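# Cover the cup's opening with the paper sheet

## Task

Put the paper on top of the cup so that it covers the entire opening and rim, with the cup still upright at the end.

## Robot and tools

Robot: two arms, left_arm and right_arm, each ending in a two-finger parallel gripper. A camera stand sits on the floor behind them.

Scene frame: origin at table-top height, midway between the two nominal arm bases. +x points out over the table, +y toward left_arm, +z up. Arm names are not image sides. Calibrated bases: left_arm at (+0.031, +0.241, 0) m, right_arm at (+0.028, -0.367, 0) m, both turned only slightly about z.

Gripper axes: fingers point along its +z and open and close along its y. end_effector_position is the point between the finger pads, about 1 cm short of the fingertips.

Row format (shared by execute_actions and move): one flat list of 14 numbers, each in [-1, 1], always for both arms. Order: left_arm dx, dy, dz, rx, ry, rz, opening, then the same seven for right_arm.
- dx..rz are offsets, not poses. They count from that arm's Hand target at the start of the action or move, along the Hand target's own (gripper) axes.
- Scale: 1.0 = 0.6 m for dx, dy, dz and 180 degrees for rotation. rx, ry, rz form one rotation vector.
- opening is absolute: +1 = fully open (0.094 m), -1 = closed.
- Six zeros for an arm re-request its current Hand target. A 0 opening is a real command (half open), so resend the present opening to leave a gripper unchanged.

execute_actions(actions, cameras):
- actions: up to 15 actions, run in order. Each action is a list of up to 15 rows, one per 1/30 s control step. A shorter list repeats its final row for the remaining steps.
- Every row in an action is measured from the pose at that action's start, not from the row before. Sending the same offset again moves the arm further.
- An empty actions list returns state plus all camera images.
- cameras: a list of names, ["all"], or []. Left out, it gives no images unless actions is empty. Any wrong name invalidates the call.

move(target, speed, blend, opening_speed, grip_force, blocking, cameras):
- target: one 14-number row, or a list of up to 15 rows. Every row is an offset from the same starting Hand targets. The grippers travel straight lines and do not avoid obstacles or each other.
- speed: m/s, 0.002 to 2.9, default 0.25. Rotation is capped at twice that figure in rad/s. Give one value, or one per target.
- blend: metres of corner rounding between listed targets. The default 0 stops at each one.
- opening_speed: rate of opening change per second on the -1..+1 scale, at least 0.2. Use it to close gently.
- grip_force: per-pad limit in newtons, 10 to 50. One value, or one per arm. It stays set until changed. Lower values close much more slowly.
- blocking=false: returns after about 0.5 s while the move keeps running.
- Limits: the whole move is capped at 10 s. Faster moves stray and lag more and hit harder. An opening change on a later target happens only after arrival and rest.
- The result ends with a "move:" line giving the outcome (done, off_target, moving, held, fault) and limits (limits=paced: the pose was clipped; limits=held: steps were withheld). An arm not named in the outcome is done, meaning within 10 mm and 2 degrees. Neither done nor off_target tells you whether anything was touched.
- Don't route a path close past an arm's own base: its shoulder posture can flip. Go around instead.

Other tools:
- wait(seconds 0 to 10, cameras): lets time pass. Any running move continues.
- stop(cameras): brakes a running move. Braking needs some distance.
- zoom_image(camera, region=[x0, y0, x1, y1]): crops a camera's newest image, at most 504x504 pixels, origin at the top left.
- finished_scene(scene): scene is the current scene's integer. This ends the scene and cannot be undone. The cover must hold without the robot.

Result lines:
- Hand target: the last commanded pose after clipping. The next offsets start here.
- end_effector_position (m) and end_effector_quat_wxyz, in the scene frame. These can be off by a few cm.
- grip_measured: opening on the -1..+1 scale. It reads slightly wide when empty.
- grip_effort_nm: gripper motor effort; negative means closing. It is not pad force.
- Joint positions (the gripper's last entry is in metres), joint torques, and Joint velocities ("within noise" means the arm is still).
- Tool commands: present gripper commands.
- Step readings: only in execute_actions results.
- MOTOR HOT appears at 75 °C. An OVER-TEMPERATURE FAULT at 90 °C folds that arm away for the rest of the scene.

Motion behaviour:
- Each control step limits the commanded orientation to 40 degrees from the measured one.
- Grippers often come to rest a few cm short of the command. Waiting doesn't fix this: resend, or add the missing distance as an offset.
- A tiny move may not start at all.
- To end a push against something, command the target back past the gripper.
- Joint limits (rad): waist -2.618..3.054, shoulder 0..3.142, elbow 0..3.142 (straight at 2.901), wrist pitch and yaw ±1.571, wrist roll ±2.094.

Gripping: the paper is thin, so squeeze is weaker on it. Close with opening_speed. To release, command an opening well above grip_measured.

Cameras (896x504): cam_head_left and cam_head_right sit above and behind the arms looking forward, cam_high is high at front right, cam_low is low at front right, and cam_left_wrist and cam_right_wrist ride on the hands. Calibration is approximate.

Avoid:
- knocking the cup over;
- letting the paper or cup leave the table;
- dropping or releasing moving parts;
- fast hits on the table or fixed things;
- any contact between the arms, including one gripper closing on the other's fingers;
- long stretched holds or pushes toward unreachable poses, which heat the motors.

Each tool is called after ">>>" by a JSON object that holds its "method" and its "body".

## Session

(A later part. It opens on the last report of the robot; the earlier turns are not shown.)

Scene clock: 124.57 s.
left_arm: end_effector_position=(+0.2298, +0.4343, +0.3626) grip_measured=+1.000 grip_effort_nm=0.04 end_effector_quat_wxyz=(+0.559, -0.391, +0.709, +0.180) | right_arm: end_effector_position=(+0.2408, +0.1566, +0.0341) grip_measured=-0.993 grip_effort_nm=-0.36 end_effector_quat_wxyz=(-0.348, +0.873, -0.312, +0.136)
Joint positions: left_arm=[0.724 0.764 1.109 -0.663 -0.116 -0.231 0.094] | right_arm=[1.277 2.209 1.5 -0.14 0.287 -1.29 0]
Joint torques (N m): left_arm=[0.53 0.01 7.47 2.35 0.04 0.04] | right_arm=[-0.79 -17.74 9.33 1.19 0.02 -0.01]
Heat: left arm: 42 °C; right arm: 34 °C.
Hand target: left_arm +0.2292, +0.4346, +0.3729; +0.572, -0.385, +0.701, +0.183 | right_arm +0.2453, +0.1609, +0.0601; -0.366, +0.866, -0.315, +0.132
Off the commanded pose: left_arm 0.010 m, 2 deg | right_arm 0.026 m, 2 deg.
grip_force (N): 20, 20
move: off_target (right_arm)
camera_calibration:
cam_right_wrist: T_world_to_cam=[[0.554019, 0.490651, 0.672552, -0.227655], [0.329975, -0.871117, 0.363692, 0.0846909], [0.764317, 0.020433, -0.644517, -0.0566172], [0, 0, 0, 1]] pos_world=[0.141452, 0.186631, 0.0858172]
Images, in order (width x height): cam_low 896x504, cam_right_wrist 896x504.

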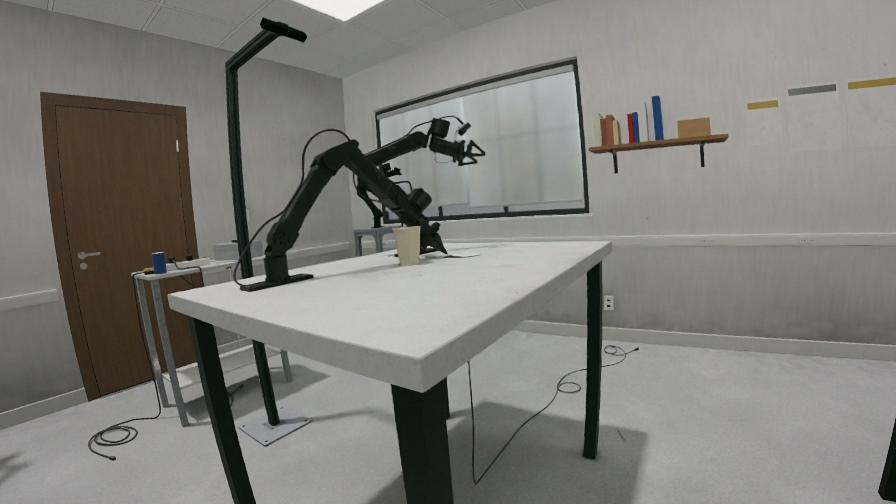

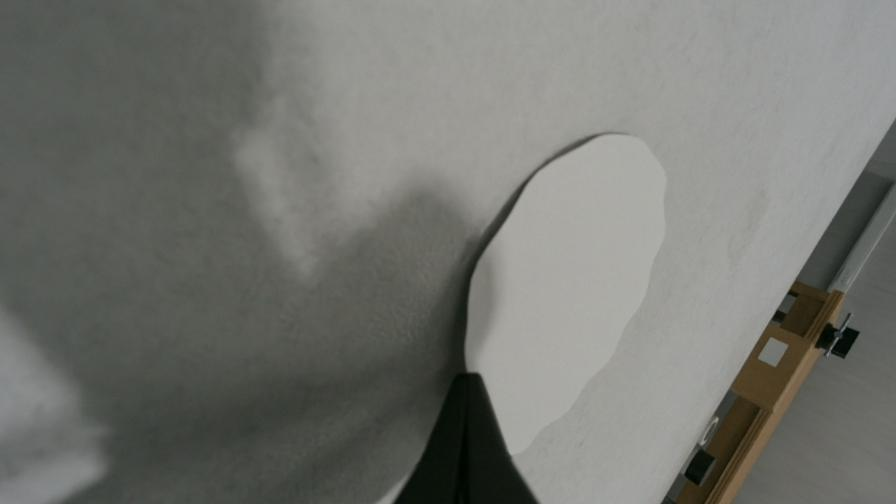

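>>> {"method": "move", "body": {"target": [[0,0,0,0,0,0,1,0.0038,-0.1933,-0.232,0,0,0,-1],[0,0,0,0,0,0,1,0.188,0.0015,-0.4205,0.2263,-0.2893,-0.1178,-1]], "blend": [0.03,0], "speed": 0.18, "cameras": ["cam_right_wrist","cam_low","cam_head_right","cam_high"]}}

>>> {"method": "zoom_image", "body": {"camera": "cam_low", "region": [360, 180, 450, 270]}}

>>> {"method": "zoom_image", "body": {"camera": "cam_head_right", "region": [350, 220, 480, 330]}}

>>> {"method": "zoom_image", "body": {"camera": "cam_high", "region": [420, 150, 530, 250]}}

Scene clock: 145.70 s.
left_arm: end_effector_position=(+0.2298, +0.4343, +0.3626) grip_measured=+1.000 grip_effort_nm=0.04 end_effector_quat_wxyz=(+0.559, -0.391, +0.709, +0.180) | right_arm: end_effector_position=(+0.2153, -0.0495, +0.2445) grip_measured=-0.993 grip_effort_nm=-0.36 end_effector_quat_wxyz=(+0.706, -0.696, -0.106, +0.076)
Joint positions: left_arm=[0.724 0.764 1.109 -0.663 -0.116 -0.231 0.094] | right_arm=[0.551 1.471 0.641 0.858 -1.282 -1.587 0]
Joint torques (N m): left_arm=[0.51 0.02 7.43 2.34 0.04 0.03] | right_arm=[-0.4 -4.74 5.86 1.48 -0.09 0.17]
Heat: left arm: 44 °C; right arm: 33 °C.
Hand target: left_arm +0.2292, +0.4346, +0.3729; +0.572, -0.385, +0.701, +0.183 | right_arm +0.2155, -0.0509, +0.2351; +0.702, -0.701, -0.092, +0.092
Off the commanded pose: left_arm 0.010 m, 2 deg | right_arm 0.010 m, 3 deg.
grip_force (N): 20, 20
move: off_target (right_arm)
camera_calibration:
cam_right_wrist: T_world_to_cam=[[0.0742317, 0.0372983, 0.996543, -0.252357], [0.939352, -0.338132, -0.057316, -0.164756], [0.334826, 0.940359, -0.0601363, 0.0977574], [0, 0, 0, 1]] pos_world=[0.140765, -0.138224, 0.24792]
Images, in order (width x height): cam_head_right 896x504, cam_high 896x504, cam_low 896x504, cam_right_wrist 896x504.

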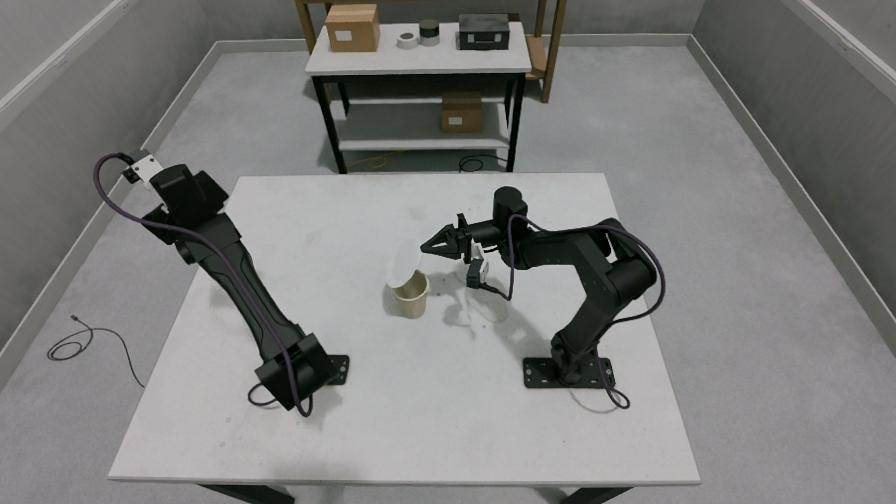

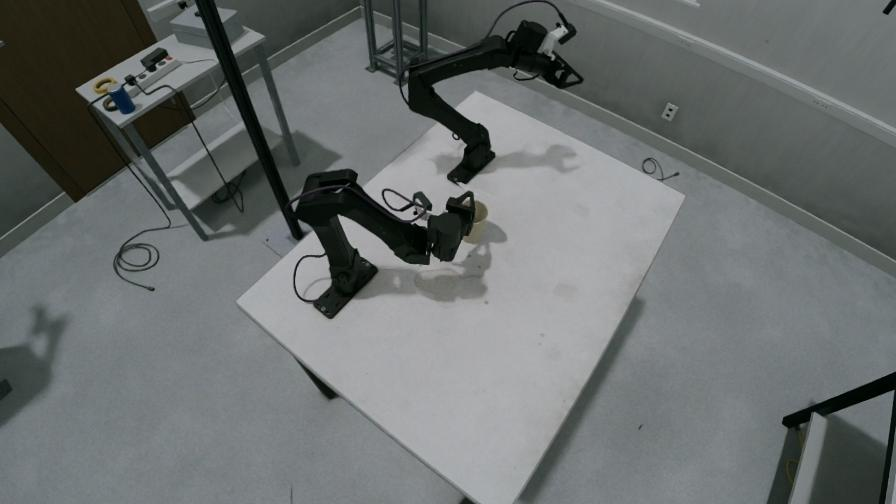

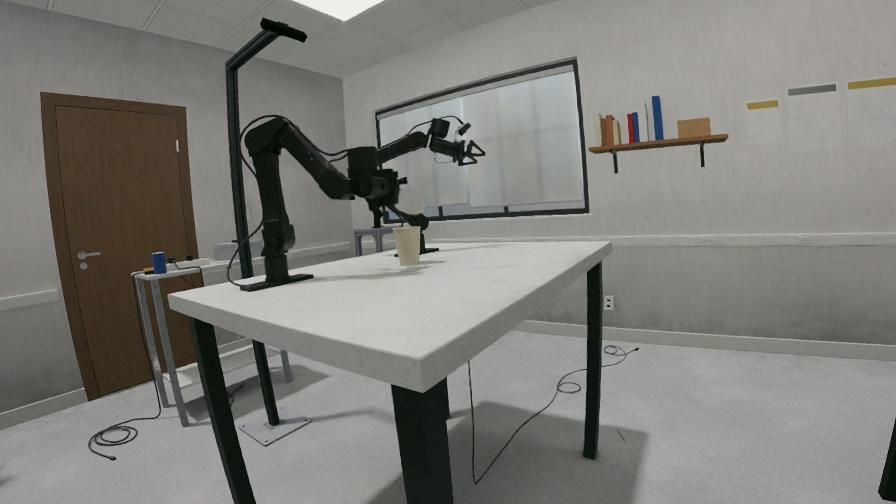

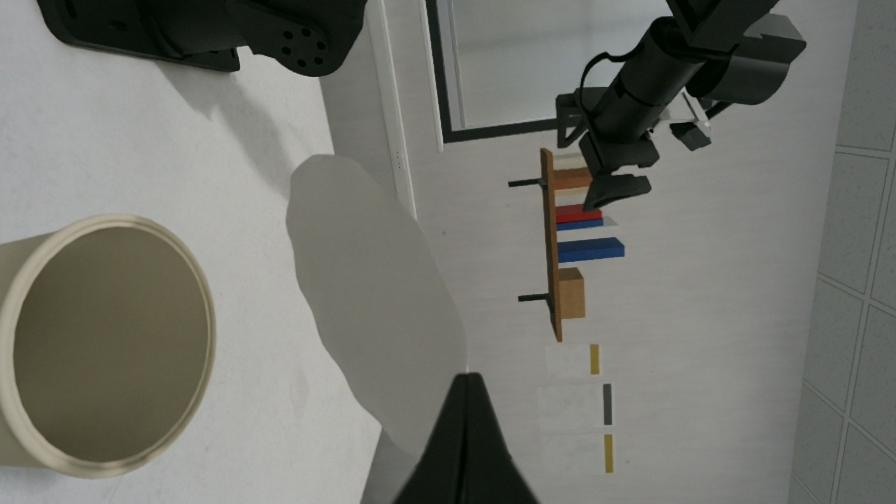

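Scaled by 5.600 from the camera's 896x504 image, which has a finer 1280x720 frame.

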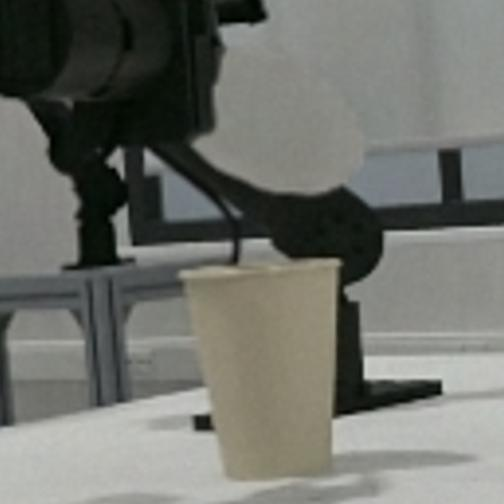

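Scaled by 3.877 from the camera's 896x504 image, which has a finer 1280x720 frame.

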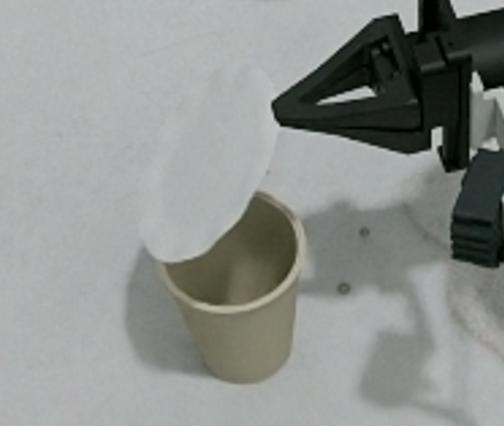

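Scaled by 4.582 from the camera's 896x504 image, which has a finer 1280x720 frame.

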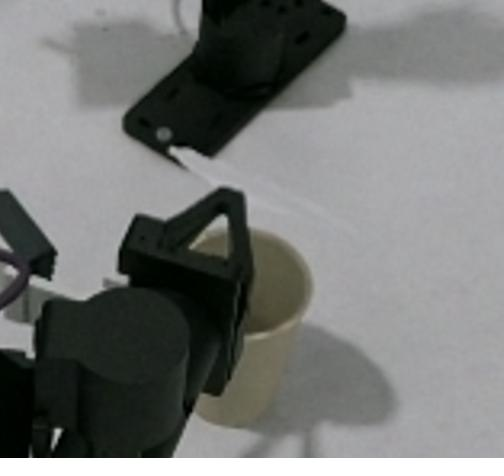

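>>> {"method": "move", "body": {"target": [[0,0,0,0,0,0,1,-0.01,0.0918,0.006,0,0,-0.044,-1],[0,0,0,0,0,0,1,-0.01,0.1277,-0.0173,0,0,-0.044,-1]], "speed": 0.06, "blend": [0.008,0], "cameras": ["cam_right_wrist","cam_low","cam_head_right","cam_high"]}}

>>> {"method": "zoom_image", "body": {"camera": "cam_low", "region": [370, 190, 440, 260]}}

>>> {"method": "zoom_image", "body": {"camera": "cam_head_right", "region": [360, 240, 460, 330]}}

>>> {"method": "zoom_image", "body": {"camera": "cam_high", "region": [430, 160, 520, 250]}}

Scene clock: 173.27 s.
left_arm: end_effector_position=(+0.2298, +0.4343, +0.3626) grip_measured=+1.000 grip_effort_nm=0.04 end_effector_quat_wxyz=(+0.559, -0.391, +0.709, +0.180) | right_arm: end_effector_position=(+0.2131, -0.0599, +0.1669) grip_measured=-0.993 grip_effort_nm=-0.36 end_effector_quat_wxyz=(+0.709, -0.687, -0.155, +0.027)
Joint positions: left_arm=[0.724 0.764 1.109 -0.663 -0.116 -0.231 0.094] | right_arm=[0.521 1.743 0.478 1.296 -1.313 -1.723 0]
Joint torques (N m): left_arm=[0.54 -0.01 7.5 2.35 0.04 0.03] | right_arm=[-0.57 -5.38 4.25 1.43 -0.08 0.16]
Heat: left arm: 45 °C; right arm: 35 °C.
Hand target: left_arm +0.2292, +0.4346, +0.3729; +0.572, -0.385, +0.701, +0.183 | right_arm +0.2123, -0.0624, +0.1584; +0.706, -0.693, -0.140, +0.043
Off the commanded pose: left_arm 0.010 m, 2 deg | right_arm 0.009 m, 3 deg.
grip_force (N): 20, 20
move: off_target (right_arm)
camera_calibration:
cam_right_wrist: T_world_to_cam=[[-0.059998, 0.00167413, 0.998197, -0.148233], [0.939494, -0.337784, 0.057036, -0.189731], [0.33727, 0.941222, 0.0186935, 0.0899867], [0, 0, 0, 1]] pos_world=[0.139008, -0.148537, 0.157105]
Images, in order (width x height): cam_head_right 896x504, cam_high 896x504, cam_low 896x504, cam_right_wrist 896x504.

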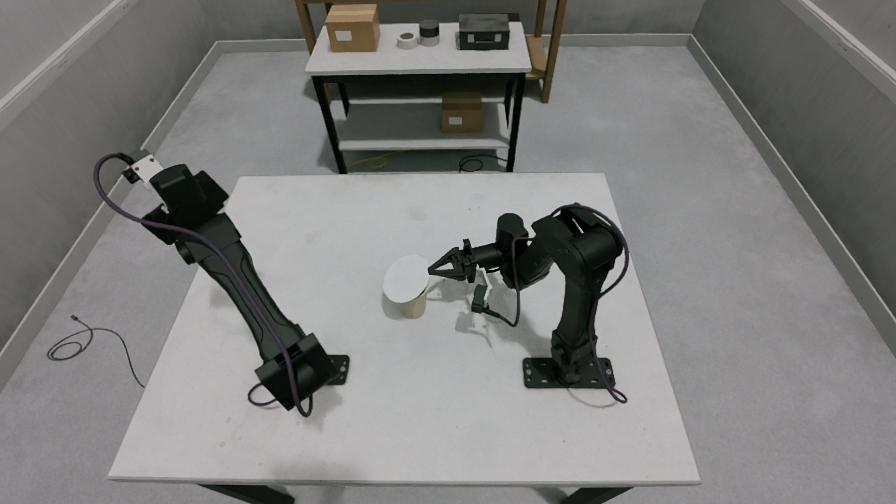

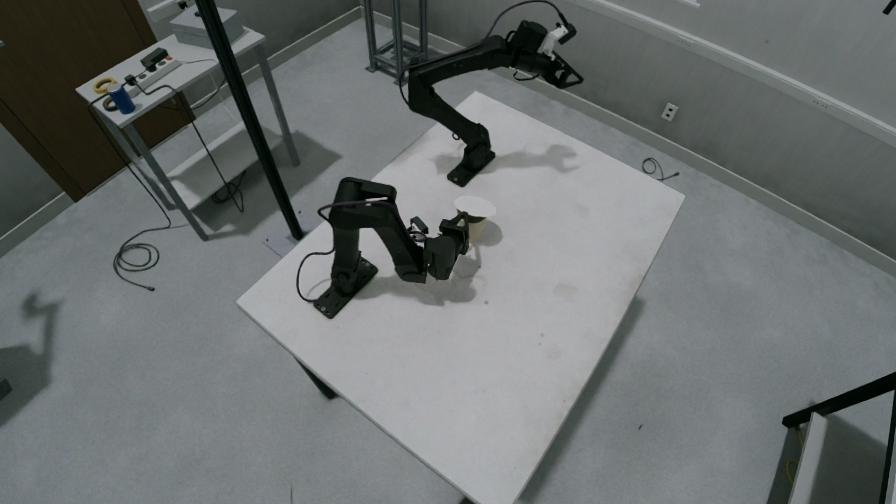

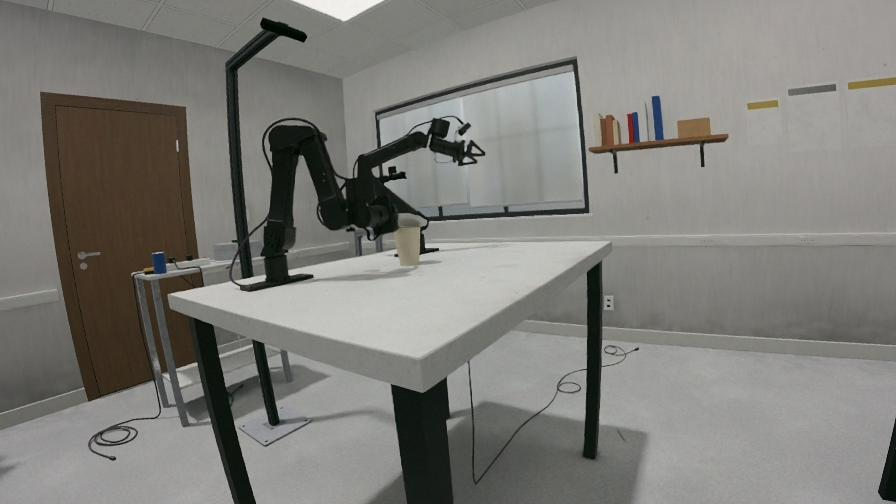

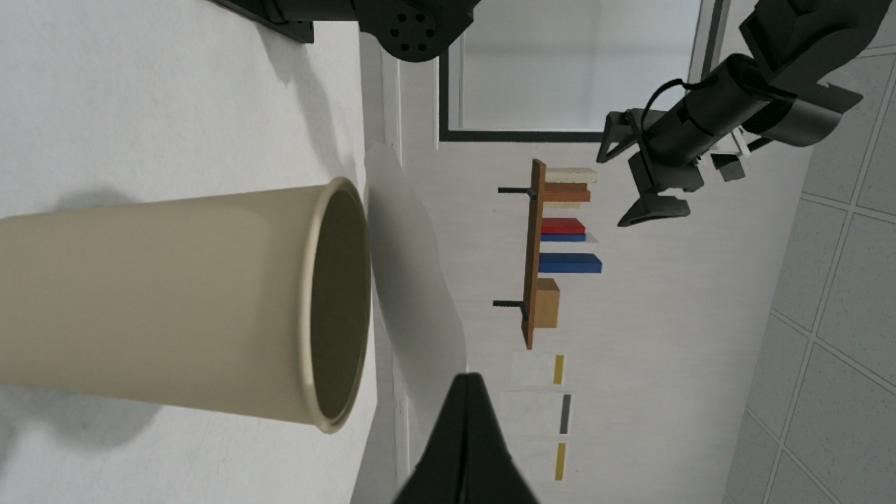

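Scaled by 7.200 from the camera's 896x504 image, which has a finer 1280x720 frame.

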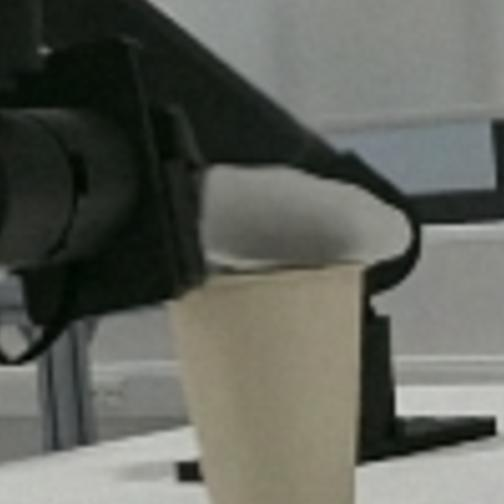

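Scaled by 5.040 from the camera's 896x504 image, which has a finer 1280x720 frame.

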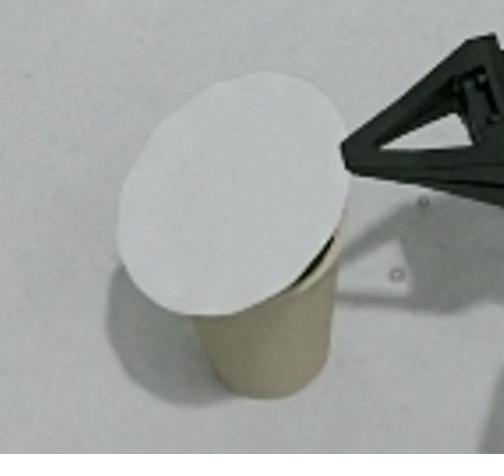

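Scaled by 5.600 from the camera's 896x504 image, which has a finer 1280x720 frame.

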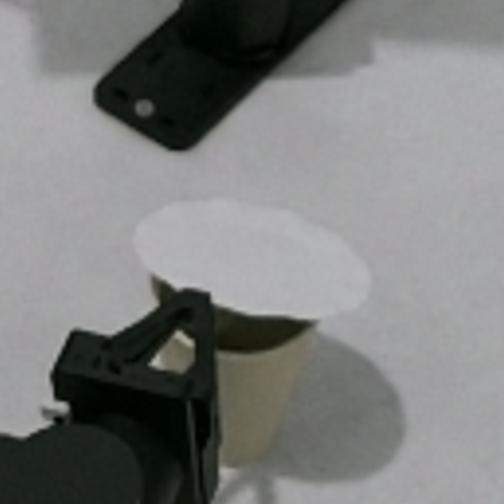

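>>> {"method": "move", "body": {"target": [[0,0,0,0,0,0,1,-0.0098,0.0345,-0.0118,0,0,0.015,-1],[0,0,0,0,0,0,1,-0.015,0.0588,-0.0155,0,0,0.044,-1]], "speed": 0.04, "blend": [0.008,0], "cameras": ["cam_right_wrist","cam_low","cam_head_right","cam_high"]}}

>>> {"method": "zoom_image", "body": {"camera": "cam_low", "region": [370, 190, 440, 260]}}

>>> {"method": "zoom_image", "body": {"camera": "cam_head_right", "region": [360, 240, 460, 330]}}

>>> {"method": "zoom_image", "body": {"camera": "cam_high", "region": [430, 160, 520, 250]}}

>>> {"method": "zoom_image", "body": {"camera": "cam_right_wrist", "region": [300, 100, 640, 480]}}

Scene clock: 192.47 s.
left_arm: end_effector_position=(+0.2298, +0.4343, +0.3626) grip_measured=+1.000 grip_effort_nm=0.04 end_effector_quat_wxyz=(+0.559, -0.391, +0.709, +0.180) | right_arm: end_effector_position=(+0.2115, -0.0693, +0.1301) grip_measured=-0.993 grip_effort_nm=-0.36 end_effector_quat_wxyz=(+0.705, -0.696, -0.108, +0.076)
Joint positions: left_arm=[0.724 0.764 1.109 -0.663 -0.116 -0.231 0.094] | right_arm=[0.493 1.925 0.433 1.522 -1.343 -1.587 0]
Joint torques (N m): left_arm=[0.5 0.05 7.46 2.34 0.04 0.03] | right_arm=[-0.75 -5.75 3.21 1.41 -0.08 0.18]
Heat: left arm: 46 °C; right arm: 34 °C.
Hand target: left_arm +0.2292, +0.4346, +0.3729; +0.572, -0.385, +0.701, +0.183 | right_arm +0.2107, -0.0723, +0.1222; +0.702, -0.701, -0.092, +0.092
Off the commanded pose: left_arm 0.010 m, 2 deg | right_arm 0.009 m, 3 deg.
grip_force (N): 20, 20
move: off_target (right_arm)
camera_calibration:
cam_right_wrist: T_world_to_cam=[[0.0718456, 0.03835, 0.996678, -0.13677], [0.940634, -0.334951, -0.0549174, -0.174801], [0.331733, 0.941455, -0.0601381, 0.111538], [0, 0, 0, 1]] pos_world=[0.137249, -0.158313, 0.133423]
Images, in order (width x height): cam_head_right 896x504, cam_high 896x504, cam_low 896x504, cam_right_wrist 896x504.

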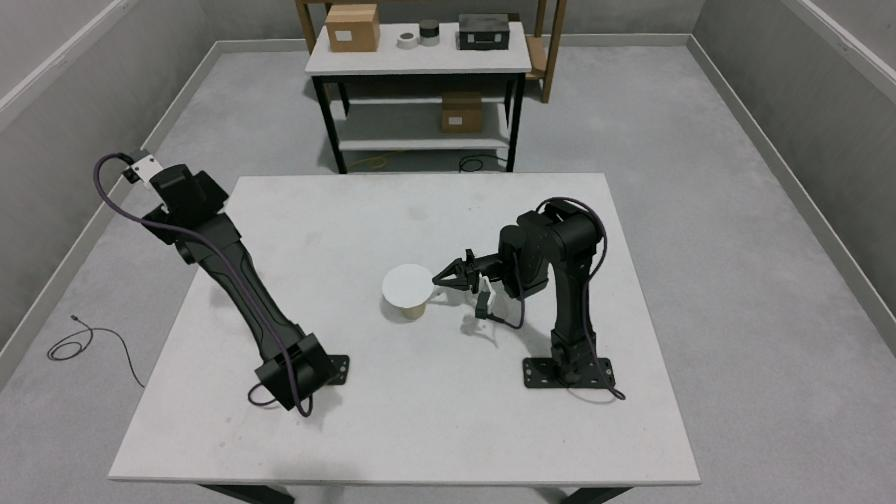

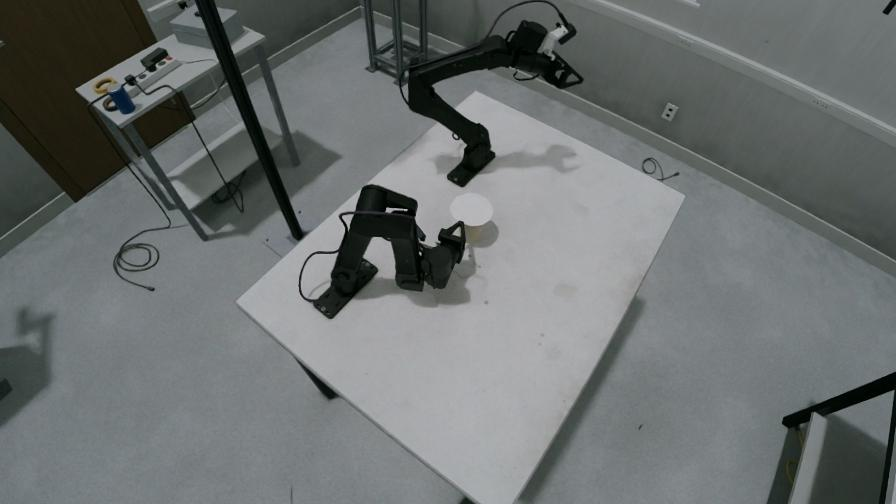

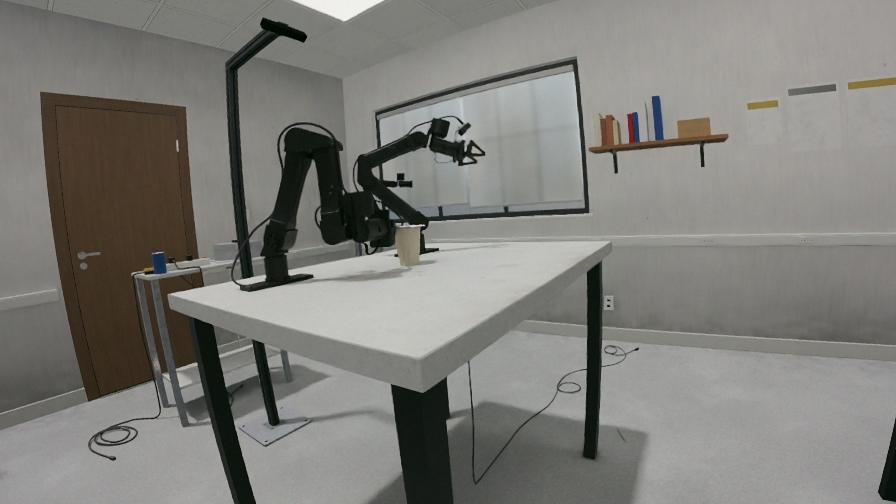

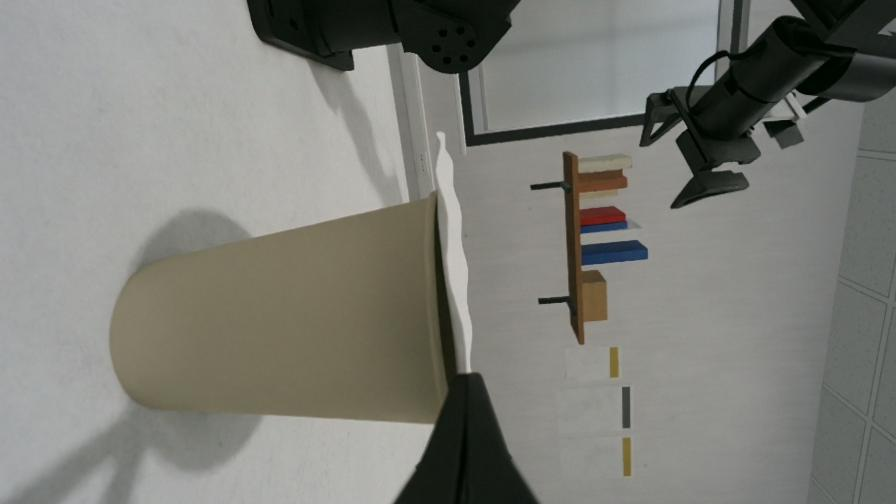

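Scaled by 7.200 from the camera's 896x504 image, which has a finer 1280x720 frame.

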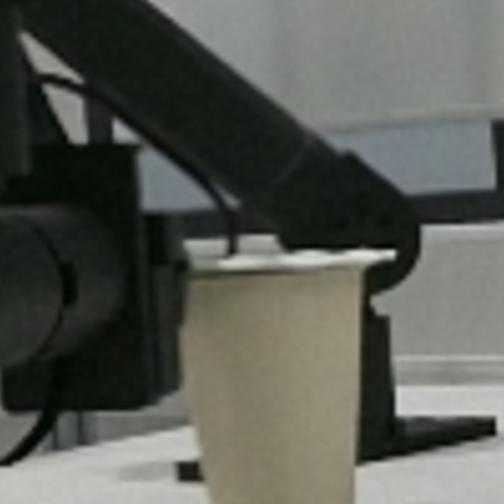

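Scaled by 5.040 from the camera's 896x504 image, which has a finer 1280x720 frame.

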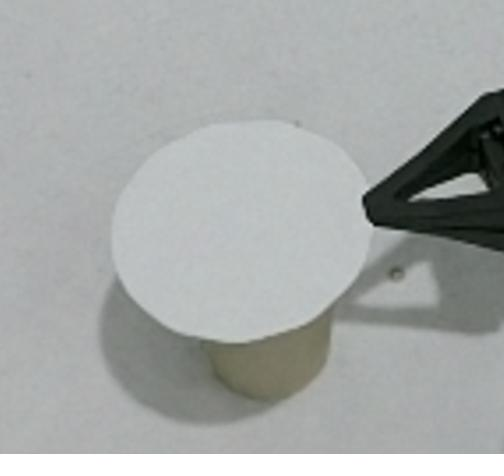

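Scaled by 5.600 from the camera's 896x504 image, which has a finer 1280x720 frame.

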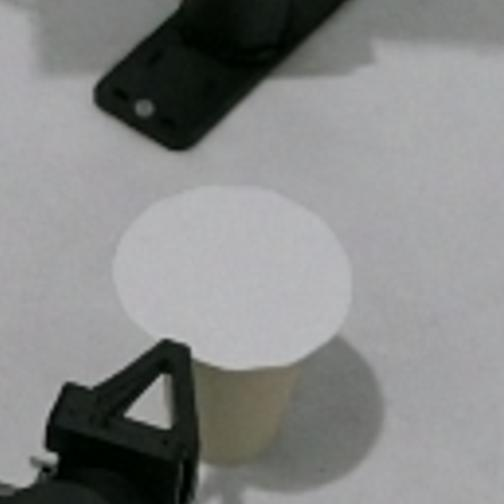

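Scaled by 1.326 from the camera's 896x504 image, which has a finer 1280x720 frame.

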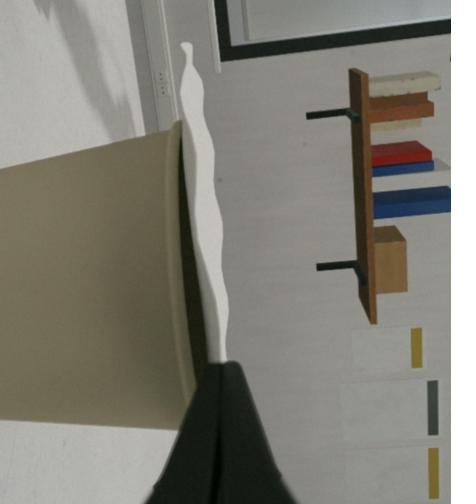

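>>> {"method": "move", "body": {"target": [[0,0,0,0,0,0,1,0.005,0.01,0,0,0,0,-1],[0,0,0,0,0,0,1,0.005,0.01,0,0,0,0,-0.3],[0,0,0,0,0,0,1,0.005,0.01,-0.075,0,0,0,-0.3],[0,0,0,0,0,0,1,0.013,-0.005,-0.1721,0,0.0833,0,-0.3]], "speed": [0.02,0.05,0.07,0.12], "blend": [0,0,0.01,0], "opening_speed": 0.4, "cameras": ["cam_right_wrist","cam_low","cam_head_right","cam_high"]}}

>>> {"method": "zoom_image", "body": {"camera": "cam_low", "region": [370, 190, 440, 260]}}

>>> {"method": "zoom_image", "body": {"camera": "cam_head_right", "region": [360, 240, 460, 330]}}

>>> {"method": "zoom_image", "body": {"camera": "cam_high", "region": [430, 160, 520, 250]}}

Scene clock: 212.23 s.
left_arm: end_effector_position=(+0.2298, +0.4343, +0.3626) grip_measured=+1.000 grip_effort_nm=0.04 end_effector_quat_wxyz=(+0.559, -0.391, +0.709, +0.180) | right_arm: end_effector_position=(+0.2451, -0.1684, +0.1229) grip_measured=-0.302 grip_effort_nm=0.09 end_effector_quat_wxyz=(+0.707, -0.708, -0.003, +0.005)
Joint positions: left_arm=[0.724 0.764 1.109 -0.663 -0.116 -0.231 0.094] | right_arm=[0.083 1.865 0.265 1.579 -1.503 -1.589 0.033]
Joint torques (N m): left_arm=[0.46 0.03 7.46 2.34 0.05 0.03] | right_arm=[-0.58 -7.65 2.58 1.27 0 0.03]
Heat: left arm: 46 °C; right arm: 34 °C.
Hand target: left_arm +0.2291, +0.4346, +0.3728; +0.572, -0.385, +0.701, +0.183 | right_arm +0.2448, -0.1701, +0.1251; +0.708, -0.707, +0.001, +0.000
Off the commanded pose: left_arm 0.010 m, 2 deg | right_arm 0.003 m, 1 deg.
joint read past its limit (right arm) — joint 4 (wrist pitch), upper limit.
joint sent to its limit (right arm) — joint 4 (wrist pitch), upper limit. The joint targets still meet the commanded pose.
grip_force (N): 20, 20
move: done
camera_calibration:
cam_right_wrist: T_world_to_cam=[[0.12712, 0.0280715, 0.99149, -0.142787], [0.824891, -0.558088, -0.0899595, -0.244851], [0.550813, 0.829307, -0.0941003, 0.124797], [0, 0, 0, 1]] pos_world=[0.151387, -0.236135, 0.131289]
Images, in order (width x height): cam_head_right 896x504, cam_high 896x504, cam_low 896x504, cam_right_wrist 896x504.

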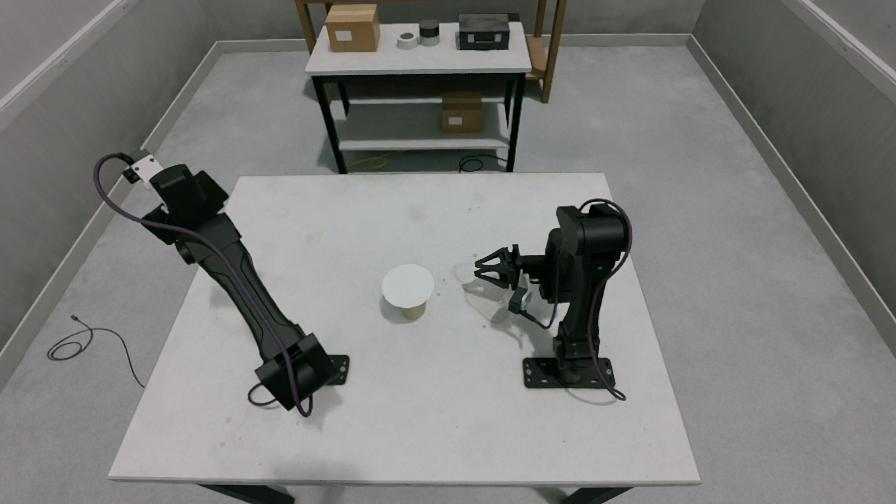

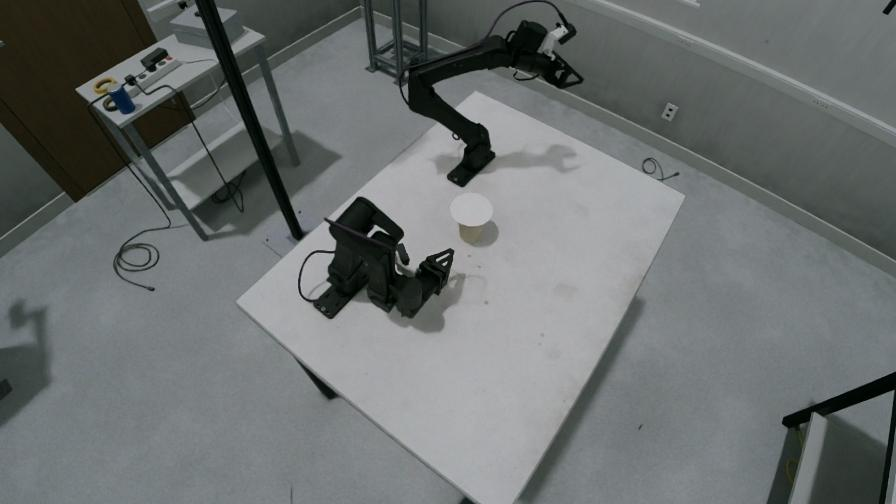

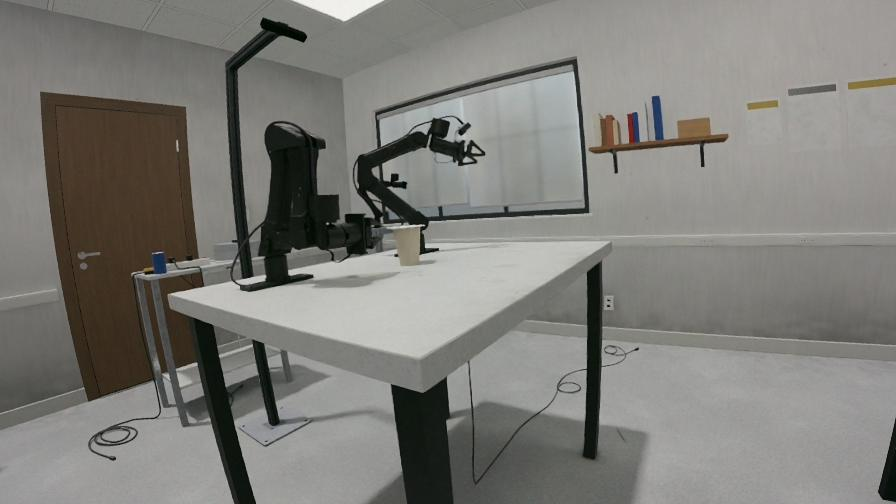

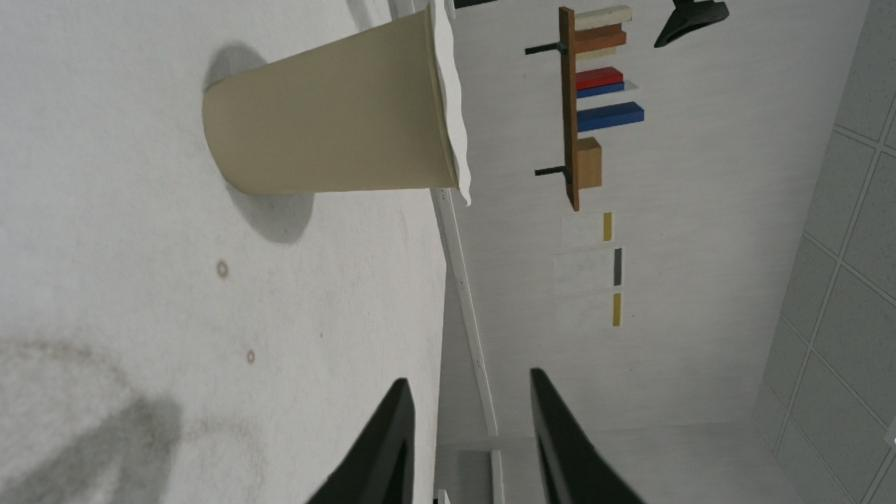

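Scaled by 7.200 from the camera's 896x504 image, which has a finer 1280x720 frame.

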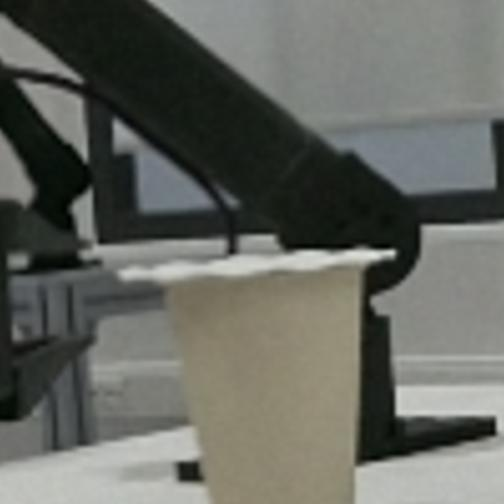

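Scaled by 5.040 from the camera's 896x504 image, which has a finer 1280x720 frame.

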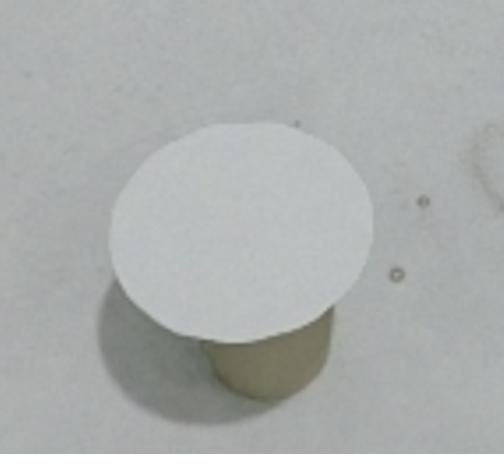

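Scaled by 5.600 from the camera's 896x504 image, which has a finer 1280x720 frame.

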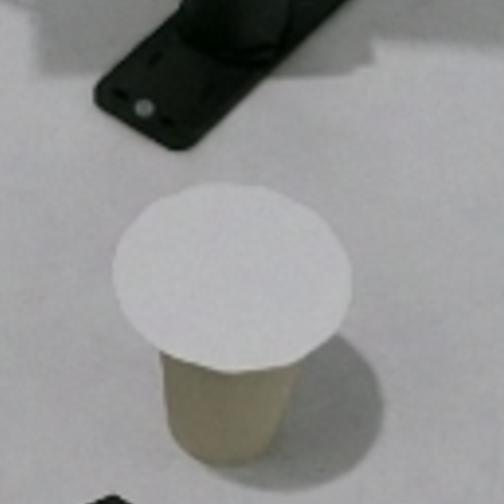

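The paper now covers the cup's mouth and rim, the cup is still standing, and the arm is clear of both.

>>> {"method": "finished_scene", "body": {"scene": 3}}

The scene is finished: the task was done.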